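# Place the block onto the bench scale's pan

## Task

Set the block down so that it rests on the bench scale's pan.

## Robot and tools

Robot: two arms, left_arm and right_arm, each ending in a parallel gripper. The fingers point along the gripper's own +z axis and close along its y axis. The reported end_effector_position is the point between the pads, roughly 1 cm behind the fingertips. Cameras: cam_left_wrist and cam_right_wrist, both 896x504, each carried on its arm's wrist.

Frames. The scene frame has its origin at table-top height, midway between the nominal arm bases; +x points out over the table, +z up, and left_arm sits on the +y side (arm names do not match image sides). Calibrated bases: left_arm at (-0.045, +0.294, 0) m, quat_wxyz (+1.000, 0, 0, -0.014); right_arm at (+0.030, -0.342, 0) m, quat_wxyz (+1.000, 0, 0, +0.012). Every hand position, orientation, velocity, target and wrist-camera pose is reported in that arm's own base frame. Fixed items and the table use the scene frame. Reported hand positions can be a few cm off, more at long reach.

The 14-number row (used by both motion tools). Numbers 1-7 belong to left_arm, 8-14 to right_arm, each group ordered dx, dy, dz, rx, ry, rz, opening. All values lie in [-1, 1]. The first six are an offset, not a pose: they are measured from that arm's current Hand target, along that arm's base axes, with rotation about the Hand target's position. Scale: 1.0 equals 0.6 m for dx/dy/dz and 180 degrees for rx/ry/rz, which together form a single rotation vector. A translation longer than 1.0 may be shortened along its direction. The opening is absolute: +1 fully open (0.093 m), -1 closed. Six zeros means no new pose request for that arm; always resend the opening you want, since a 0 there is itself a command (half open).

execute_actions(actions, cameras). actions is a list of actions; each action is a table of 1 to 15 rows, one row per 1/30 s step, and a short table repeats its final row until step 15. All rows in an action are offsets from the Hand target at that action's start, not from the row before; a new action or call starts from the updated Hand target, so sending the same offset twice moves twice. Images appear only when actions is empty or cameras names them. An unknown camera name invalidates the call.

move(target, speed, blend, opening_speed, grip_force, blocking, cameras). target is one 14-number row, or a list of up to 15 rows; every row in the list counts from the same starting Hand targets. speed: m/s, 0.002 to 2.9, default 0.25 (turns up to twice that in rad/s), one value or one per target. blend: metres of corner rounding per target, default 0 (stop at each). opening_speed: rate of finger change per second on the -1..+1 scale, at least 0.2. grip_force: newtons per pad, 10 to 50, per arm or shared; it persists, and low values close slowly. blocking=false returns early while the move continues. Paths are straight, do not avoid obstacles or the other arm, all finish together, and stop after 10 s. The result adds a move: line such as done, off_target, moving, held or fault; limits=paced means a pose was clipped, limits=held means a check withheld steps. Do not route a path close past an arm's own base; go around it.

wait(seconds, 0 to 3600) lets the scene run with no new commands. stop() brakes a running move. zoom_image(camera, region) enlarges [x0, y0, x1, y1] pixels of the newest image from cam_left_wrist or cam_right_wrist, at most 504 by 504. finished_scene(scene) closes the current scene, given its number; it is final.

Results. Hand target is the last commanded pose after clipping; orientation commands are limited to within 40 degrees of the measured orientation per step. The gripper often stops short or sags below that target through friction and weight; check position and tilt after each move and send the missing distance as a fresh offset. Joint positions list six joints then the finger gap in metres. Joint ranges (rad): waist -2.618 to 3.054, shoulder 0 to 3.142, elbow 0 to 3.142 (straight at 2.901), wrist pitch -1.571 to 1.571, wrist yaw -1.571 to 1.571, wrist roll -2.094 to 2.094. Joint torques are noisy, offset, and the first three wrap at ±28 N m. A velocities line saying within noise means that arm is still.

Gripping. grip_measured is the motor position on the -1..+1 scale. Empty pads meet near -0.94; an object of width w mm holds them apart at roughly -0.94 + 0.0208·w. Sending about 0.41 below that reading grips a rigid block at full force; keep sending that number to hold, and send something well above the width reading to release. Readings may sit up to 0.02 high. A sudden deep close squeezes briefly harder.

Cautions. Lower the block gently onto the pan and release only once it is still; do not drop it, slam the scale or table, or let anything leave the table. Keep the two arms, grippers and wrist cameras apart: contact between them, or closing one gripper on the other's fingers, can end the scene. Avoid pressing into things; an arm blocked by something keeps pushing until commanded back past its gripper. Stretched arms, held loads and unreachable targets heat motors; near 90 °C an arm folds and stops working. Loose objects may occasionally be nudged by outside pushes.

Each tool is called after "Request:" as name([rows], argument=value, ...), one row to a line, values as JSON.

## Session

Request:
execute_actions(actions=[])

Scene clock: 0.00 s.
left_arm: end_effector_position=(+0.2830, +0.1879, +0.2577) grip_measured=+1.000 end_effector_quat_wxyz=(+0.455, -0.091, +0.835, +0.294) | right_arm: end_effector_position=(+0.3664, +0.1146, +0.2178) grip_measured=+1.000 end_effector_quat_wxyz=(+0.563, -0.078, +0.777, +0.269)
Joint positions: left_arm=[0.507 0.965 0.835 -0.301 -0.161 0.392 0.093] | right_arm=[0.129 1.175 0.594 0.339 -0.406 0.249 0.093]
Joint velocities: within noise
Joint torques (N m): no reading
Motor temperatures (°C): left_arm=[26 33 33 31 30 23 26] | right_arm=[28 35 35 28 26 24 26]
Heat: left arm: 33 °C; right arm: 35 °C.
Hand target: left_arm +0.2844, +0.1887, +0.2696; +0.468, -0.092, +0.826, +0.300 | right_arm +0.3677, +0.1147, +0.2269; +0.573, -0.080, +0.770, +0.270
Tool commands: left_gripper/opening=+1.0 right_gripper/opening=+1.0

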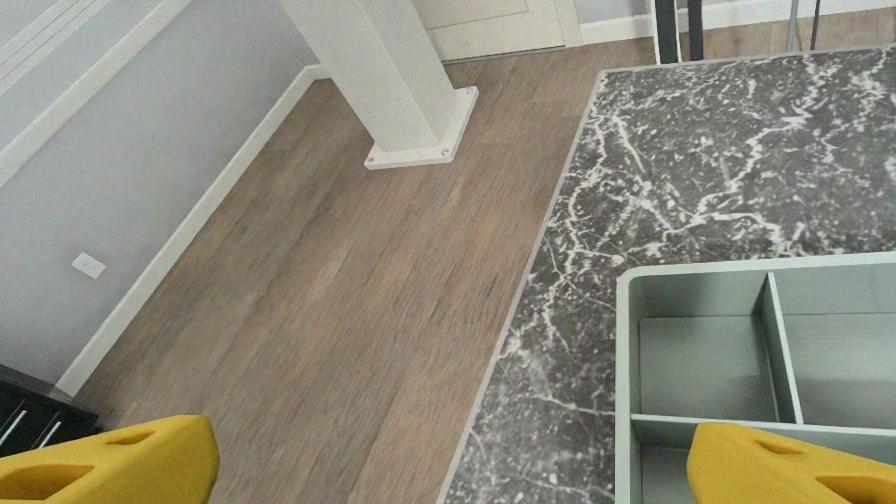

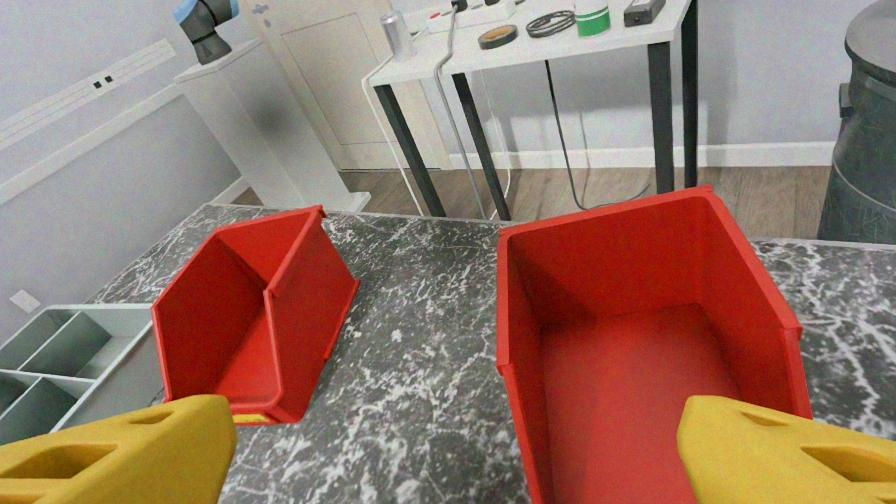

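Request:
move(target=[0, -0.35, 0.1, 0, 0, -0.367, 1, -0.11, -0.27, 0.13, 0, 0, -0.36, 1], speed=0.6, cameras=["all"])

Scene clock: 14.40 s.
left_arm: end_effector_position=(+0.2837, -0.0170, +0.3172) grip_measured=+1.000 end_effector_quat_wxyz=(+0.545, +0.362, +0.756, -0.004) | right_arm: end_effector_position=(+0.3004, -0.0459, +0.2887) grip_measured=+1.000 end_effector_quat_wxyz=(+0.618, +0.333, +0.707, -0.086)
Joint positions: left_arm=[0.334 0.92 1.093 -0.733 0.705 0.825 0.093] | right_arm=[0.264 0.866 0.766 -0.228 0.815 0.544 0.093]
Joint torques (N m): left_arm=[-0.31 -0.55 10.85 1.82 0.48 0.09] | right_arm=[-0.17 -0.91 10.36 1.85 0.22 0.11]
Motor temperatures (°C): left_arm=[26 33 35 34 29 23 26] | right_arm=[28 35 40 32 26 24 26]
Heat: left arm: 35 °C; right arm: 40 °C.
Hand target: left_arm +0.2844, -0.0213, +0.3295; +0.555, +0.373, +0.743, -0.004 | right_arm +0.3017, -0.0472, +0.3050; +0.628, +0.345, +0.693, -0.079
Off the commanded pose: left_arm 0.013 m, 2 deg | right_arm 0.016 m, 3 deg.
move: off_target (left_arm, right_arm)
cam_left_wrist: T_world_to_cam=[[-0.52525, -0.75123, -0.39971, 0.26505], [-0.4725, 0.64813, -0.59722, 0.37451], [0.70772, -0.12483, -0.69538, 0.1021]] pos_world=[0.24392, -0.03088, 0.40061]
cam_right_wrist: T_world_to_cam=[[-0.5734, -0.76254, -0.29958, 0.22654], [-0.36933, 0.56699, -0.73629, 0.38626], [0.7313, -0.31154, -0.60674, 0.02918]] pos_world=[0.25122, -0.03717, 0.36997]

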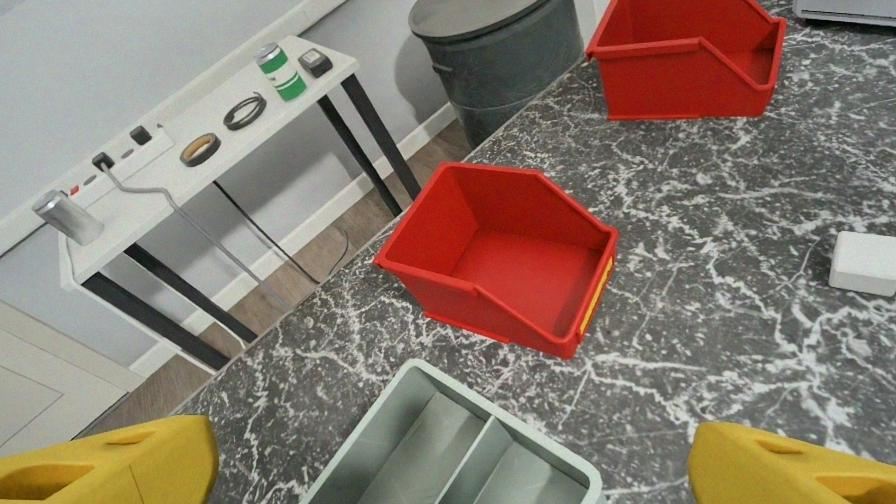

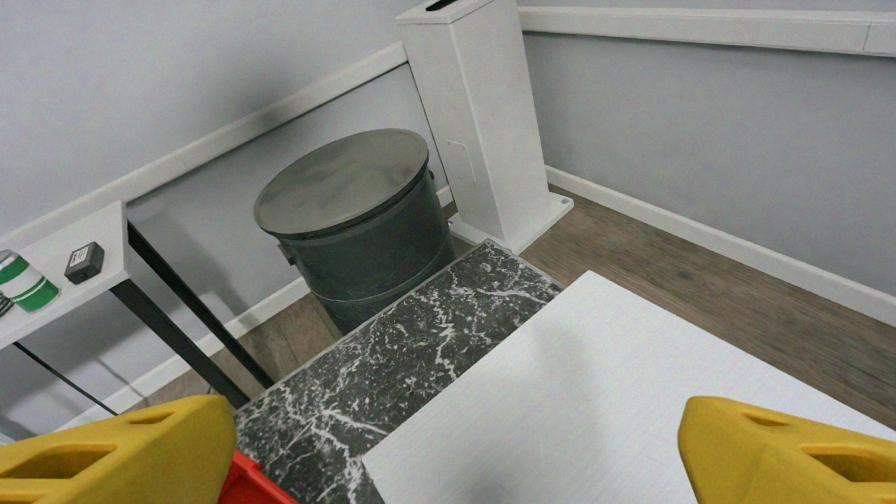

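Request:
move(target=[0, 0, 0, 0, 0, 0, 1, 0, 0.162, 0.042, -0.009, 0.288, 0.239, 1], speed=0.6, cameras=["cam_right_wrist"])

Scene clock: 36.57 s.
left_arm: end_effector_position=(+0.2837, -0.0170, +0.3171) grip_measured=+1.000 end_effector_quat_wxyz=(+0.545, +0.361, +0.756, -0.004) | right_arm: end_effector_position=(+0.2987, +0.0489, +0.3245) grip_measured=+1.000 end_effector_quat_wxyz=(+0.254, +0.002, +0.967, -0.005)
Joint positions: left_arm=[0.334 0.92 1.093 -0.733 0.705 0.825 0.093] | right_arm=[0.231 1.462 1.909 -1.517 0.125 0.204 0.093]
Joint torques (N m): left_arm=[-0.25 -0.51 10.81 1.81 0.44 0.12] | right_arm=[-0.68 -3.55 7.82 1.28 -0.11 -0.12]
Heat: left arm: 38 °C; right arm: 44 °C.
Hand target: left_arm +0.2844, -0.0213, +0.3295; +0.555, +0.373, +0.743, -0.004 | right_arm +0.3017, +0.0500, +0.3301; +0.259, -0.001, +0.966, +0.000
Off the commanded pose: left_arm 0.013 m, 2 deg | right_arm 0.006 m, 1 deg.
move: done
cam_right_wrist: T_world_to_cam=[[-0.01277, -0.99992, 0.00037, 0.05543], [-0.99825, 0.01272, -0.05782, 0.35307], [0.05781, -0.0011, -0.99833, 0.39474]] pos_world=[0.33034, 0.05137, 0.41447]

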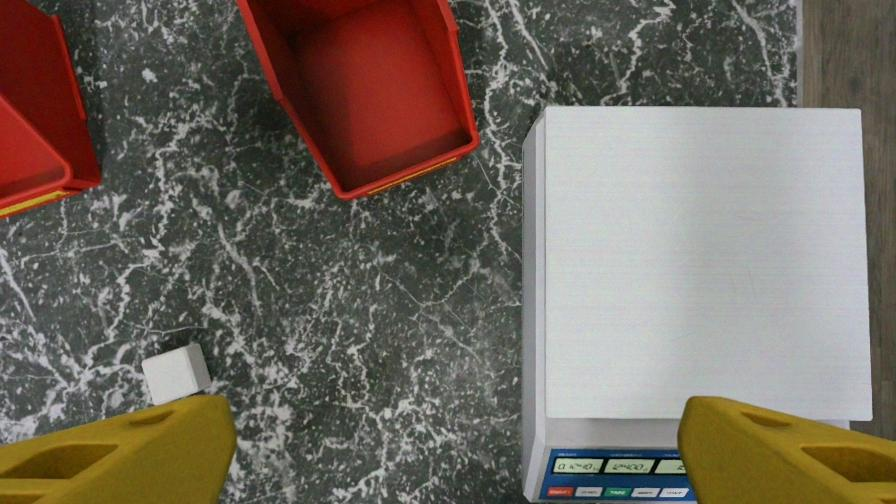

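Request:
zoom_image(camera="cam_right_wrist", region=[110, 320, 250, 420])

Scaled by 3.600.

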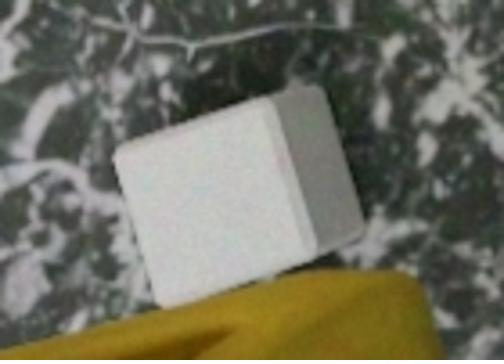

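Request:
move(target=[0, 0, 0, 0, 0, 0, 1, -0.088, 0.395, -0.408, -0.0269, 0.165, 0.1003, 1], speed=0.45, cameras=["all"])

Scene clock: 72.23 s.
left_arm: end_effector_position=(+0.2837, -0.0170, +0.3171) grip_measured=+1.000 end_effector_quat_wxyz=(+0.545, +0.361, +0.756, -0.004) | right_arm: end_effector_position=(+0.2418, +0.2776, +0.0788) grip_measured=+1.000 end_effector_quat_wxyz=(-0.011, -0.170, +0.985, -0.017)
Joint positions: left_arm=[0.334 0.92 1.093 -0.733 0.705 0.825 0.093] | right_arm=[0.86 1.991 1.617 -1.236 0.012 0.519 0.093]
Joint torques (N m): left_arm=[-0.32 -0.51 10.8 1.82 0.44 0.1] | right_arm=[-0.44 -9.84 8.29 0.35 -0.17 0.11]
Motor temperatures (°C): left_arm=[26 32 40 37 30 23 26] | right_arm=[28 35 43 30 26 24 26]
Heat: left arm: 40 °C; right arm: 43 °C.
Hand target: left_arm +0.2844, -0.0213, +0.3295; +0.555, +0.373, +0.743, -0.004 | right_arm +0.2490, +0.2870, +0.0853; +0.001, -0.161, +0.987, +0.000
Off the commanded pose: left_arm 0.013 m, 2 deg | right_arm 0.013 m, 3 deg.
move: off_target (right_arm)
cam_left_wrist: T_world_to_cam=[[-0.52539, -0.75128, -0.39942, 0.26493], [-0.47272, 0.64805, -0.59713, 0.37447], [0.70746, -0.12492, -0.69563, 0.10219]] pos_world=[0.24392, -0.03088, 0.40051]
cam_right_wrist: T_world_to_cam=[[0.32513, -0.94534, 0.02513, 0.18465], [-0.84063, -0.27675, 0.46557, 0.28012], [-0.43316, -0.17249, -0.88466, 0.31028]] pos_world=[0.30984, 0.3056, 0.13944]

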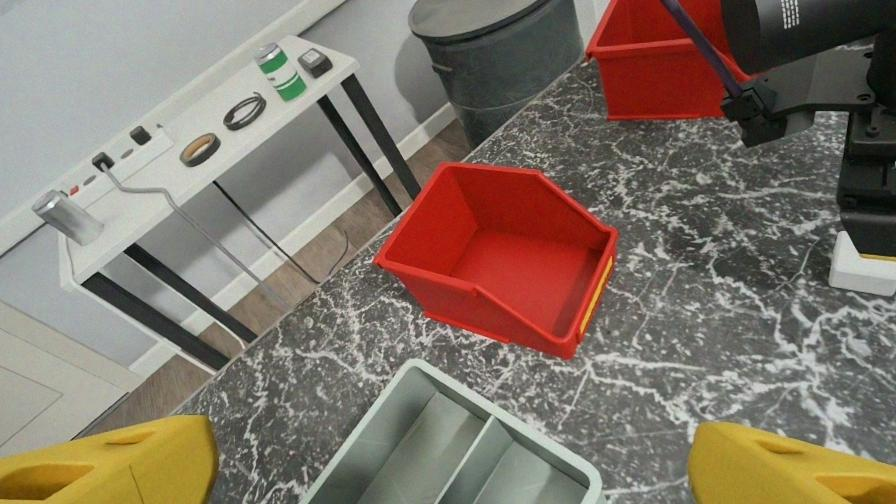

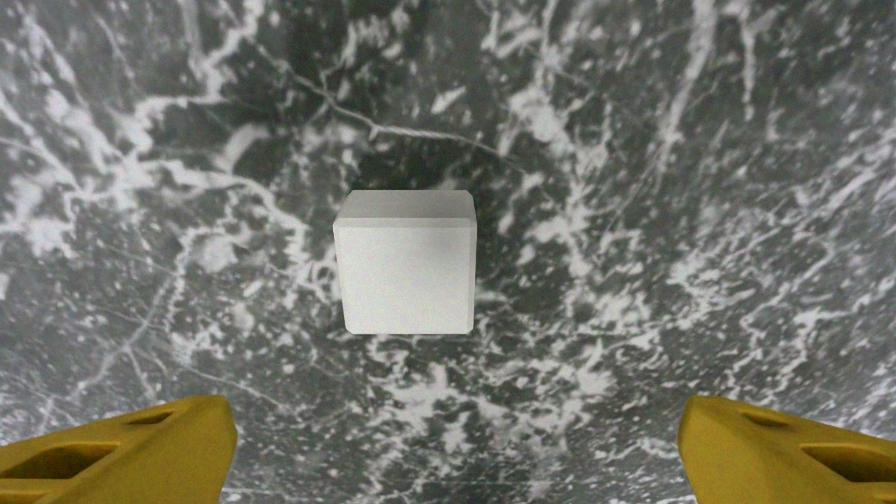

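Request:
move([
  [0,0,0,0,0,0,1, -0.0052,0.0217,-0.1047,0.01,-0.005,0,0.25],
  [0,0,0,0,0,0,1, -0.0052,0.0217,-0.1047,0.01,-0.005,0,-0.55],
  [0,0,0,0,0,0,1, -0.0052,0.0217,0.12,0.01,-0.005,0,-0.55],
  [0,0,0,0,0,0,1, 0.157,-0.698,0.2,0.01,-0.005,-0.105,-0.55],
], speed=[0.15,0.15,0.3,0.45], blend=[0,0,0.04,0], cameras=["cam_right_wrist"])

Scene clock: 116.20 s.
left_arm: end_effector_position=(+0.2837, -0.0170, +0.3171) grip_measured=+1.000 end_effector_quat_wxyz=(+0.545, +0.361, +0.756, -0.004) | right_arm: end_effector_position=(+0.3367, -0.1339, +0.2007) grip_measured=-0.332 end_effector_quat_wxyz=(+0.044, +0.012, +0.999, -0.007)
Joint positions: left_arm=[0.334 0.92 1.093 -0.733 0.705 0.825 0.093] | right_arm=[-0.388 1.883 1.955 -1.556 -0.02 -0.363 0.029]
Joint torques (N m): left_arm=[-0.31 -0.42 10.84 1.81 0.45 0.12] | right_arm=[0.28 -7.82 8.43 0.48 -0.27 -0.13]
Motor temperatures (°C): left_arm=[26 31 42 38 30 23 26] | right_arm=[28 43 45 28 25 24 26]
Heat: left arm: 42 °C; right arm: 45 °C.
Hand target: left_arm +0.2844, -0.0213, +0.3295; +0.555, +0.373, +0.743, -0.004 | right_arm +0.3431, -0.1319, +0.2052; +0.011, +0.003, +1.000, +0.015
Off the commanded pose: left_arm 0.013 m, 2 deg | right_arm 0.008 m, 5 deg.
joint sent to its limit (right arm) — joint 4 (wrist pitch), lower limit. The joint targets are off in orientation, not in position.
move: off_target (right_arm)
cam_right_wrist: T_world_to_cam=[[-0.03361, -0.99941, 0.00676, -0.12115], [-0.93237, 0.03379, 0.35991, 0.28294], [-0.35993, 0.00579, -0.93296, 0.39719]] pos_world=[0.4027, -0.13294, 0.26955]

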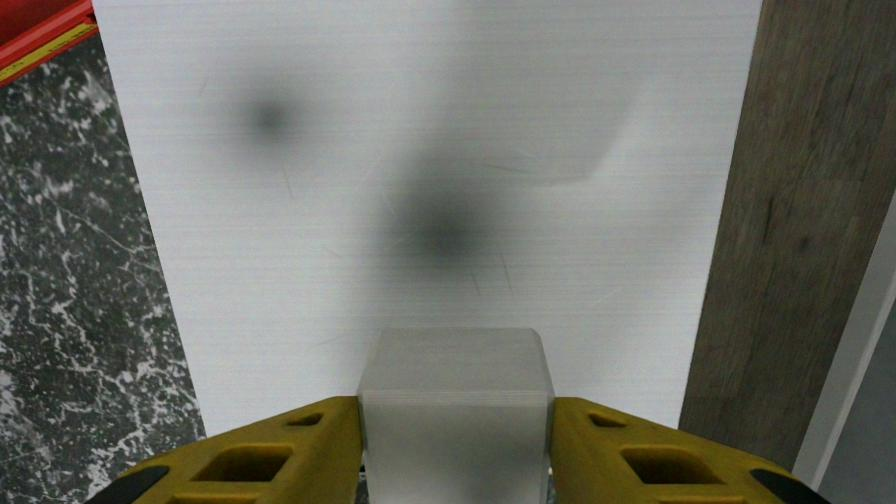

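Request:
zoom_image(camera="cam_right_wrist", region=[320, 304, 600, 504])

Scaled by 1.800.

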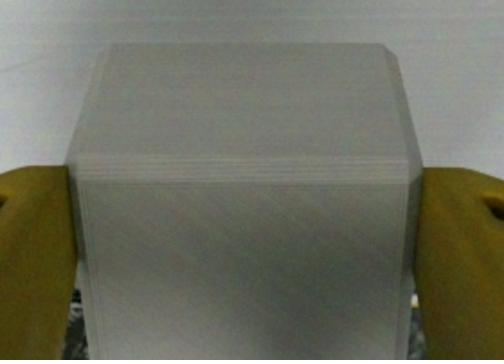

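Request:
move([
  [0,0,0,0,0,0,1, 0,0,-0.0753,0,0,0,-0.55],
  [0,0,0,0,0,0,1, 0,0,-0.1137,0,0,0,-0.55],
], speed=[0.2,0.04], blend=[0.005,0], cameras=["cam_right_wrist"])

Scene clock: 148.07 s.
left_arm: end_effector_position=(+0.2837, -0.0170, +0.3171) grip_measured=+1.000 end_effector_quat_wxyz=(+0.545, +0.361, +0.756, -0.004) | right_arm: end_effector_position=(+0.3408, -0.1354, +0.1409) grip_measured=-0.332 end_effector_quat_wxyz=(+0.008, +0.010, +1.000, +0.008)
Joint positions: left_arm=[0.334 0.92 1.093 -0.733 0.705 0.825 0.093] | right_arm=[-0.388 1.932 1.782 -1.412 -0.02 -0.367 0.029]
Joint torques (N m): left_arm=[-0.28 -0.51 10.8 1.84 0.45 0.11] | right_arm=[0.29 -9.43 4.94 0.52 -0.29 -0.16]
Heat: left arm: 43 °C; right arm: 47 °C.
Hand target: left_arm +0.2844, -0.0213, +0.3295; +0.555, +0.373, +0.743, -0.004 | right_arm +0.3432, -0.1319, +0.1371; +0.011, +0.003, +1.000, +0.015
Off the commanded pose: left_arm 0.013 m, 2 deg | right_arm 0.006 m, 1 deg.
move: done
cam_right_wrist: T_world_to_cam=[[-0.0306, -0.99931, -0.02108, -0.1192], [-0.90408, 0.01868, 0.42695, 0.28717], [-0.42626, 0.03212, -0.90403, 0.36499]] pos_world=[0.41156, -0.13621, 0.20484]

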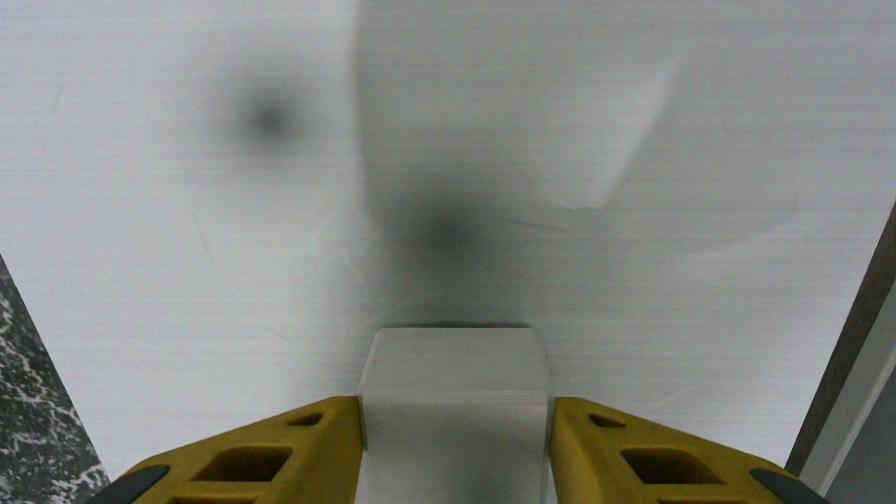

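Request:
move([
  [0,0,0,0,0,0,1, 0,0,0.007,0,0,0,0.3],
  [0,0,0,0,0,0,1, -0.04,0,0.14,0,0,0,0.3],
], speed=[0.1,0.2], cameras=["cam_right_wrist"])

Scene clock: 155.73 s.
left_arm: end_effector_position=(+0.2837, -0.0170, +0.3171) grip_measured=+1.000 end_effector_quat_wxyz=(+0.545, +0.361, +0.756, -0.004) | right_arm: end_effector_position=(+0.3185, -0.1329, +0.2068) grip_measured=+0.298 end_effector_quat_wxyz=(+0.046, +0.008, +0.999, -0.008)
Joint positions: left_arm=[0.334 0.92 1.093 -0.733 0.705 0.825 0.093] | right_arm=[-0.405 1.813 1.888 -1.555 -0.02 -0.389 0.059]
Joint torques (N m): left_arm=[-0.27 -0.5 10.84 1.81 0.46 0.11] | right_arm=[-0.42 -10.14 7.6 0.47 -0.28 -0.15]
Heat: left arm: 43 °C; right arm: 47 °C.
Hand target: left_arm +0.2844, -0.0213, +0.3295; +0.555, +0.373, +0.743, -0.004 | right_arm +0.3191, -0.1319, +0.2210; +0.011, +0.003, +1.000, +0.014
Off the commanded pose: left_arm 0.013 m, 2 deg | right_arm 0.014 m, 5 deg.
joint sent to its limit (right arm) — joint 4 (wrist pitch), lower limit. The joint targets are off in orientation, not in position.
move: off_target (right_arm)
cam_right_wrist: T_world_to_cam=[[-0.0256, -0.99962, 0.00981, -0.12395], [-0.93395, 0.02742, 0.35634, 0.26407], [-0.35647, -0.00004, -0.93431, 0.39476]] pos_world=[0.38417, -0.13113, 0.27594]

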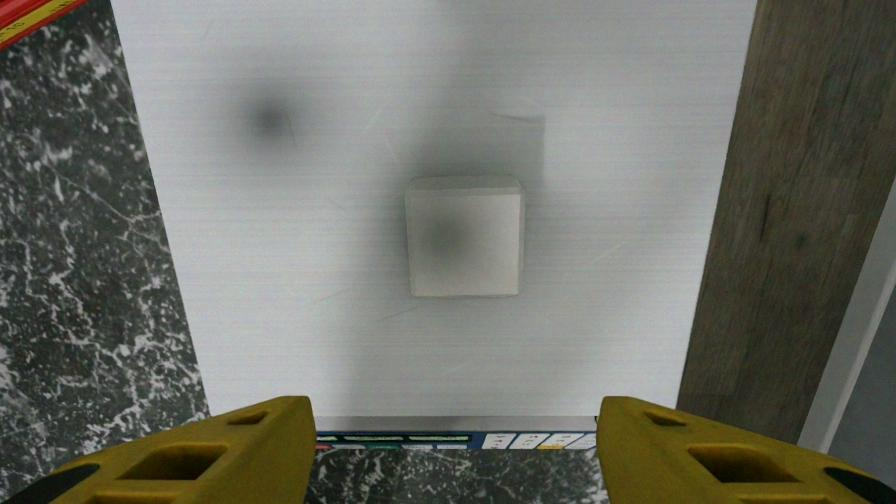

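Block is on the pan, flat.

Request:
finished_scene(scene=1)

The scene is finished: the task was done.


## Next scene

The same job, from a new start.

Request:
execute_actions(actions=[])

Scene clock: 0.00 s.
left_arm: end_effector_position=(+0.2208, -0.2222, +0.3263) grip_measured=+1.000 end_effector_quat_wxyz=(+0.319, +0.226, +0.852, -0.348) | right_arm: end_effector_position=(+0.2951, +0.0571, +0.4247) grip_measured=+1.000 end_effector_quat_wxyz=(+0.522, -0.065, +0.841, +0.129)
Joint positions: left_arm=[-0.561 1.105 1.34 -0.892 0.434 -0.257 0.093] | right_arm=[0.061 1.117 1.656 -0.988 -0.233 0.054 0.093]
Joint velocities: within noise
Joint torques (N m): no reading
Motor temperatures (°C): left_arm=[25 29 33 29 29 23 26] | right_arm=[27 33 37 24 25 24 26]
Heat: left arm: 33 °C; right arm: 37 °C.
Hand target: left_arm +0.2211, -0.2225, +0.3345; +0.329, +0.228, +0.846, -0.352 | right_arm +0.2941, +0.0571, +0.4312; +0.530, -0.066, +0.835, +0.129
Tool commands: left_gripper/opening=+1.0 right_gripper/opening=+1.0
camera_calibration:
cam_left_wrist: T_world_to_cam=[[-0.59451, -0.67735, 0.4333, -0.15869], [-0.79944, 0.44009, -0.40892, 0.44786], [0.08629, -0.58951, -0.80314, 0.19649]] pos_world=[0.24674, -0.18875, 0.40971]
cam_right_wrist: T_world_to_cam=[[0.24348, -0.95662, -0.16001, 0.05349], [-0.78277, -0.09639, -0.61481, 0.53442], [0.57271, 0.27494, -0.77227, 0.23122]] pos_world=[0.27288, 0.0391, 0.51569]

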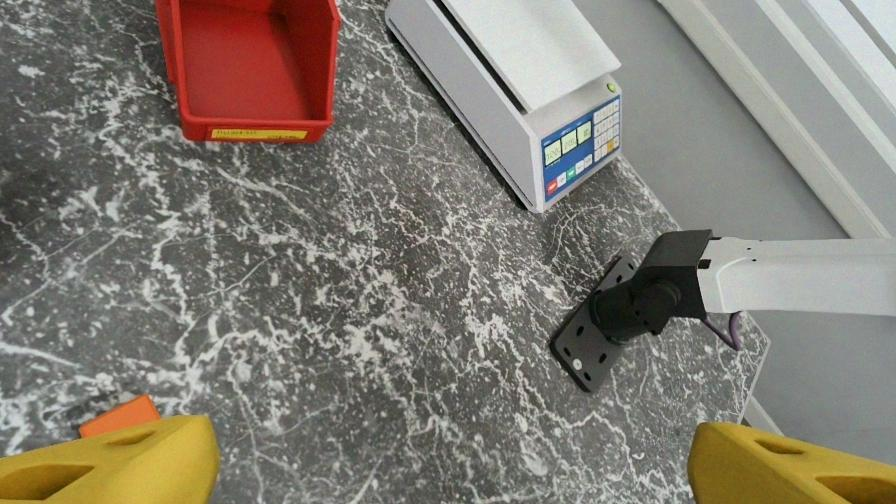

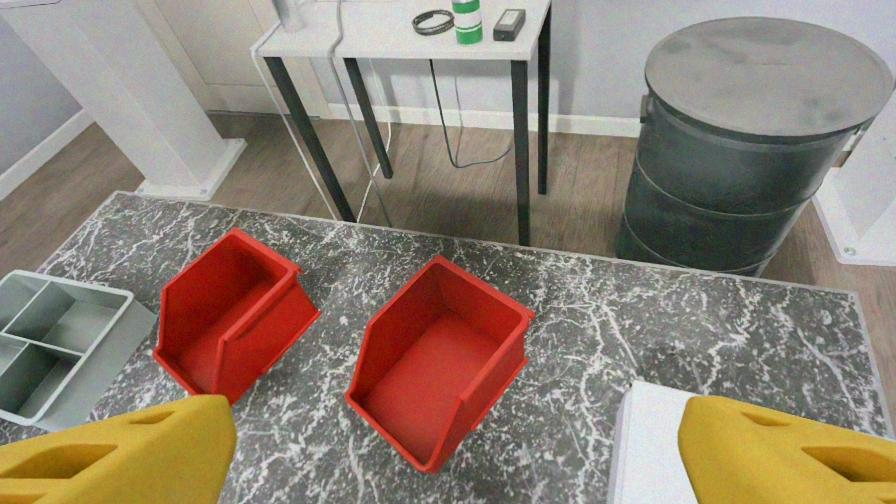

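Request:
move(target=[0.115, 0.5875, 0, 0, 0, 0.389, 1, -0.142, 0.593, -0.519, -0.3103, 0.234, 0.3405, 1], speed=0.5, cameras=["cam_right_wrist"])

Scene clock: 50.57 s.
left_arm: end_effector_position=(+0.2864, +0.1218, +0.3204) grip_measured=+1.000 end_effector_quat_wxyz=(+0.452, -0.299, +0.833, -0.114) | right_arm: end_effector_position=(+0.2083, +0.4089, +0.1149) grip_measured=+1.000 end_effector_quat_wxyz=(+0.011, -0.631, +0.776, -0.003)
Joint positions: left_arm=[0.631 1.1 1.325 -0.898 0.432 -0.268 0.093] | right_arm=[1.105 2.372 2.372 -1.553 0.015 -0.26 0.093]
Joint torques (N m): left_arm=[0.88 -1.8 10.63 2.14 -0.04 0.02] | right_arm=[-0.34 -11.97 8.24 0.25 -0.23 -0.12]
Motor temperatures (°C): left_arm=[25 29 38 36 29 23 26] | right_arm=[27 33 40 31 25 24 26]
Heat: left arm: 38 °C; right arm: 40 °C.
Hand target: left_arm +0.2901, +0.1300, +0.3344; +0.472, -0.299, +0.824, -0.099 | right_arm +0.2089, +0.4129, +0.1198; +0.000, -0.633, +0.774, +0.000
Off the commanded pose: left_arm 0.017 m, 3 deg | right_arm 0.006 m, 1 deg.
joint sent to its limit (right arm) — joint 4 (wrist pitch), lower limit. The joint targets still meet the commanded pose.
move: off_target (left_arm)
cam_right_wrist: T_world_to_cam=[[0.97676, -0.21392, 0.01364, -0.11476], [-0.19898, -0.8812, 0.42882, 0.38922], [-0.07972, -0.42157, -0.90329, 0.38075]] pos_world=[0.2199, 0.47894, 0.17859]

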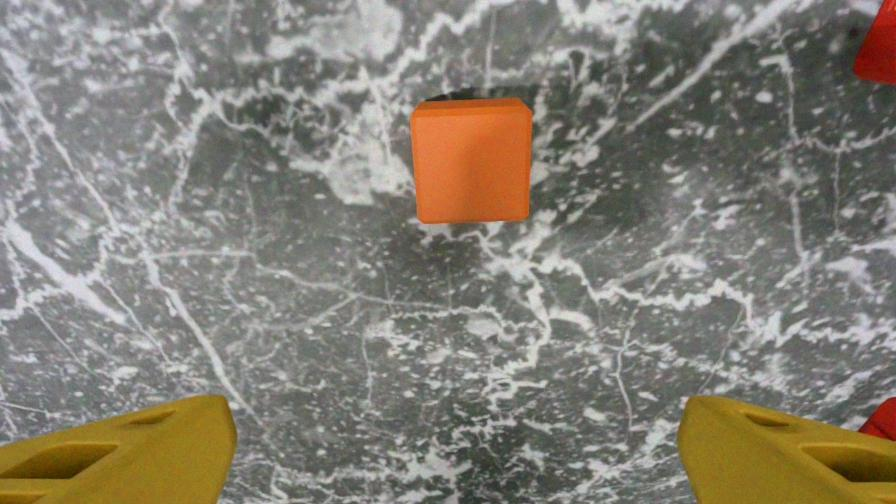

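Request:
move(target=[0,0,0,0,0,0,1, 0.0218,0.0402,-0.1697,0,0,0.005,0.4], speed=0.18, cameras=["cam_right_wrist"])

Scene clock: 70.47 s.
left_arm: end_effector_position=(+0.2864, +0.1218, +0.3204) grip_measured=+1.000 end_effector_quat_wxyz=(+0.452, -0.299, +0.833, -0.114) | right_arm: end_effector_position=(+0.2199, +0.4321, +0.0225) grip_measured=+0.402 end_effector_quat_wxyz=(-0.003, -0.637, +0.770, -0.009)
Joint positions: left_arm=[0.631 1.1 1.325 -0.898 0.432 -0.268 0.093] | right_arm=[1.105 2.526 2.281 -1.338 0.015 -0.277 0.065]
Joint torques (N m): left_arm=[0.79 -1.83 10.62 2.16 -0.05 0.01] | right_arm=[-0.4 -12.41 6.63 0.51 -0.2 -0.15]
Motor temperatures (°C): left_arm=[25 29 42 36 29 23 26] | right_arm=[27 40 44 28 25 24 26]
Heat: left arm: 42 °C; right arm: 44 °C.
Hand target: left_arm +0.2901, +0.1300, +0.3344; +0.472, -0.299, +0.824, -0.099 | right_arm +0.2220, +0.4370, +0.0180; +0.000, -0.640, +0.769, +0.000
Off the commanded pose: left_arm 0.017 m, 3 deg | right_arm 0.007 m, 1 deg.
move: done
cam_right_wrist: T_world_to_cam=[[0.98042, -0.19685, 0.006, -0.12798], [-0.17798, -0.87258, 0.45489, 0.44266], [-0.08431, -0.44705, -0.89053, 0.31967]] pos_world=[0.23121, 0.50398, 0.08408]

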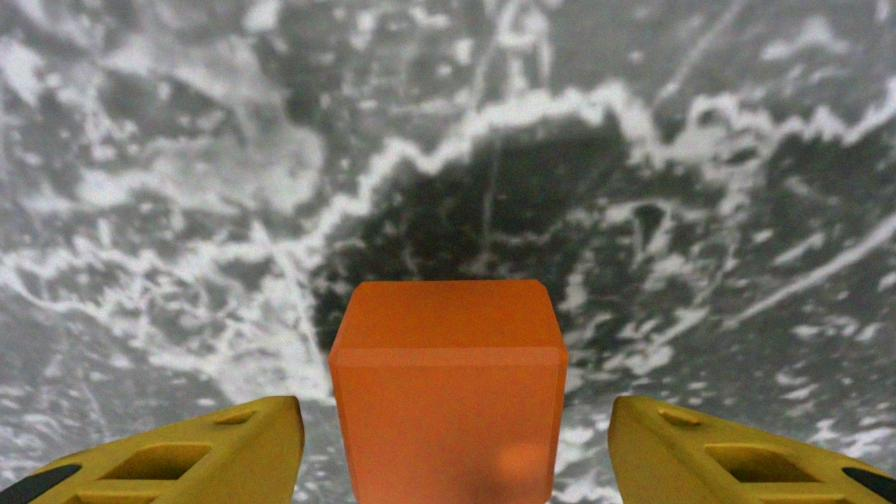

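Request:
move([
  [0,0,0,0,0,0,1, 0,0.004,-0.0125,0,0,0,0.4],
  [0,0,0,0,0,0,1, 0,0.004,-0.0125,0,0,0,-0.55],
], speed=0.1)

Scene clock: 81.83 s.
left_arm: end_effector_position=(+0.2864, +0.1218, +0.3205) grip_measured=+1.000 end_effector_quat_wxyz=(+0.452, -0.298, +0.833, -0.113) | right_arm: end_effector_position=(+0.2218, +0.4359, +0.0225) grip_measured=-0.325 end_effector_quat_wxyz=(+0.005, -0.638, +0.770, -0.005)
Joint positions: left_arm=[0.631 1.1 1.325 -0.898 0.432 -0.268 0.093] | right_arm=[1.105 2.526 2.281 -1.321 0.014 -0.278 0.03]
Joint torques (N m): left_arm=[0.85 -1.84 10.65 2.16 -0.03 -0.01] | right_arm=[-0.25 -11.37 6.37 0.55 -0.25 -0.11]
Motor temperatures (°C): left_arm=[25 29 43 36 29 23 26] | right_arm=[27 45 44 27 25 24 26]
Heat: left arm: 43 °C; right arm: 45 °C.
Hand target: left_arm +0.2901, +0.1300, +0.3345; +0.472, -0.299, +0.824, -0.099 | right_arm +0.2220, +0.4394, +0.0105; +0.000, -0.640, +0.769, +0.000
Off the commanded pose: left_arm 0.017 m, 3 deg | right_arm 0.012 m, 1 deg.
move: off_target (right_arm); target 2's new opening was sent with right_arm's hand 0.012 m and 1 deg from that target

Request:
move([
  [0,0,0,0,0,0,1, 0,0,0.166,0,0,0,-0.55],
  [0,0,0,0,0,0,1, 0.055,-0.482,0.266,0,0,-0.25,-0.55],
  [0,0,0,0,0,0,1, 0.1967,-0.932,0.2658,0,0,-0.5,-0.55],
  [0,0,0,0,0,0,1, 0.1967,-0.932,0.2092,0,0,-0.5,-0.55],
], speed=[0.25,0.5,0.5,0.04], blend=[0.04,0.08,0.005,0], cameras=["cam_right_wrist"])

Scene clock: 112.77 s.
left_arm: end_effector_position=(+0.2864, +0.1218, +0.3205) grip_measured=+1.000 end_effector_quat_wxyz=(+0.452, -0.298, +0.833, -0.113) | right_arm: end_effector_position=(+0.3374, -0.1232, +0.1391) grip_measured=-0.310 end_effector_quat_wxyz=(-0.004, +0.095, +0.995, -0.004)
Joint positions: left_arm=[0.631 1.1 1.325 -0.898 0.432 -0.268 0.093] | right_arm=[-0.346 1.915 1.752 -1.413 0.009 -0.156 0.03]
Joint torques (N m): left_arm=[0.83 -1.88 10.62 2.16 -0.05 0.02] | right_arm=[0.4 -9.42 4.82 0.55 -0.17 -0.03]
Motor temperatures (°C): left_arm=[25 29 45 37 29 23 26] | right_arm=[27 50 44 27 25 24 27]
Heat: left arm: 45 °C; right arm: 50 °C.
Hand target: left_arm +0.2901, +0.1300, +0.3345; +0.472, -0.299, +0.824, -0.099 | right_arm +0.3400, -0.1198, +0.1360; +0.000, +0.091, +0.996, +0.000
Off the commanded pose: left_arm 0.017 m, 3 deg | right_arm 0.005 m, 1 deg.
move: done
cam_right_wrist: T_world_to_cam=[[-0.19819, -0.98016, 0.00342, -0.05162], [-0.87642, 0.17877, 0.44713, 0.29231], [-0.43887, 0.08561, -0.89446, 0.37096]] pos_world=[0.40876, -0.13461, 0.20129]

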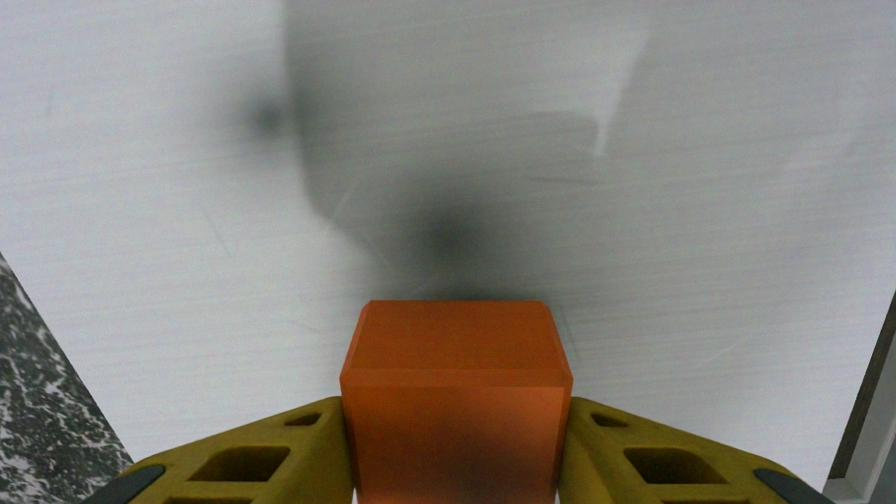

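Request:
zoom_image(camera="cam_right_wrist", region=[320, 264, 600, 424])

Scaled by 1.800.

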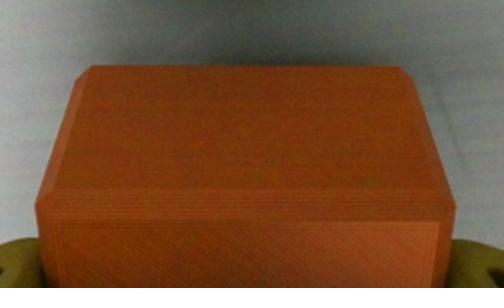

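Request:
move(target=[0,0,0,0,0,0,1, 0,0,-0.02,0,0,0,-0.55], speed=0.04, cameras=["cam_right_wrist"])

Scene clock: 138.07 s.
left_arm: end_effector_position=(+0.2864, +0.1218, +0.3205) grip_measured=+1.000 end_effector_quat_wxyz=(+0.452, -0.298, +0.833, -0.113) | right_arm: end_effector_position=(+0.3375, -0.1232, +0.1264) grip_measured=-0.310 end_effector_quat_wxyz=(-0.005, +0.095, +0.995, -0.004)
Joint positions: left_arm=[0.631 1.1 1.325 -0.898 0.432 -0.268 0.093] | right_arm=[-0.346 1.915 1.701 -1.365 0.009 -0.156 0.03]
Joint torques (N m): left_arm=[0.8 -1.84 10.63 2.14 -0.05 0.01] | right_arm=[0.44 -9.52 4.79 0.51 -0.19 -0.03]
Heat: left arm: 46 °C; right arm: 48 °C.
Hand target: left_arm +0.2901, +0.1300, +0.3344; +0.472, -0.299, +0.824, -0.099 | right_arm +0.3400, -0.1198, +0.1240; +0.000, +0.091, +0.996, +0.000
Off the commanded pose: left_arm 0.017 m, 3 deg | right_arm 0.005 m, 1 deg.
move: done
cam_right_wrist: T_world_to_cam=[[-0.1982, -0.98016, 0.00311, -0.05147], [-0.87542, 0.17845, 0.44921, 0.29737], [-0.44085, 0.08631, -0.89342, 0.36031]] pos_world=[0.40897, -0.13461, 0.18849]

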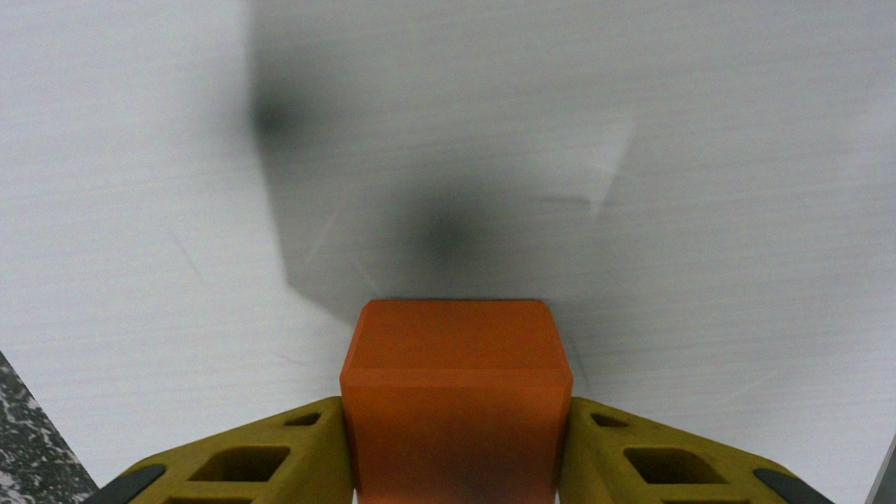

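Request:
move([
  [0,0,0,0,0,0,1, 0,0,-0.007,0,0,0,-0.55],
  [0,0,0,0,0,0,1, 0,0,-0.004,0,0,0,0.3],
  [0,0,0,0,0,0,1, -0.04,0,0.16,0,0,0,0.3],
], speed=[0.03,0.05,0.2], cameras=["cam_right_wrist"])

Scene clock: 146.77 s.
left_arm: end_effector_position=(+0.2864, +0.1218, +0.3205) grip_measured=+1.000 end_effector_quat_wxyz=(+0.452, -0.298, +0.833, -0.113) | right_arm: end_effector_position=(+0.3158, -0.1194, +0.2072) grip_measured=+0.298 end_effector_quat_wxyz=(+0.041, +0.093, +0.995, -0.016)
Joint positions: left_arm=[0.631 1.1 1.325 -0.898 0.432 -0.268 0.093] | right_arm=[-0.357 1.785 1.856 -1.554 0.009 -0.17 0.06]
Joint torques (N m): left_arm=[0.79 -1.85 10.59 2.15 -0.06 0] | right_arm=[-0.57 -9.24 7.8 0.45 -0.16 -0.13]
Heat: left arm: 47 °C; right arm: 48 °C.
Hand target: left_arm +0.2901, +0.1300, +0.3344; +0.472, -0.299, +0.824, -0.099 | right_arm +0.3159, -0.1198, +0.2200; +0.000, +0.091, +0.996, +0.000
Off the commanded pose: left_arm 0.017 m, 3 deg | right_arm 0.013 m, 5 deg.
joint sent to its limit (right arm) — joint 4 (wrist pitch), lower limit. The joint targets are off in orientation, not in position.
move: off_target (right_arm)
cam_right_wrist: T_world_to_cam=[[-0.19616, -0.9804, 0.01822, -0.05609], [-0.91241, 0.1893, 0.36288, 0.27239], [-0.35922, 0.05456, -0.93166, 0.40095]] pos_world=[0.38155, -0.12843, 0.27573]

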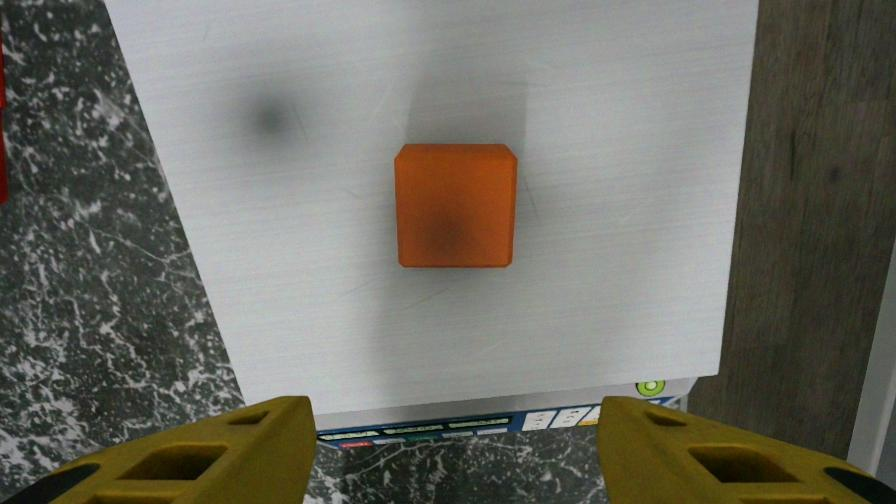

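Request:
finished_scene(scene=2)

The scene is finished: the task was done.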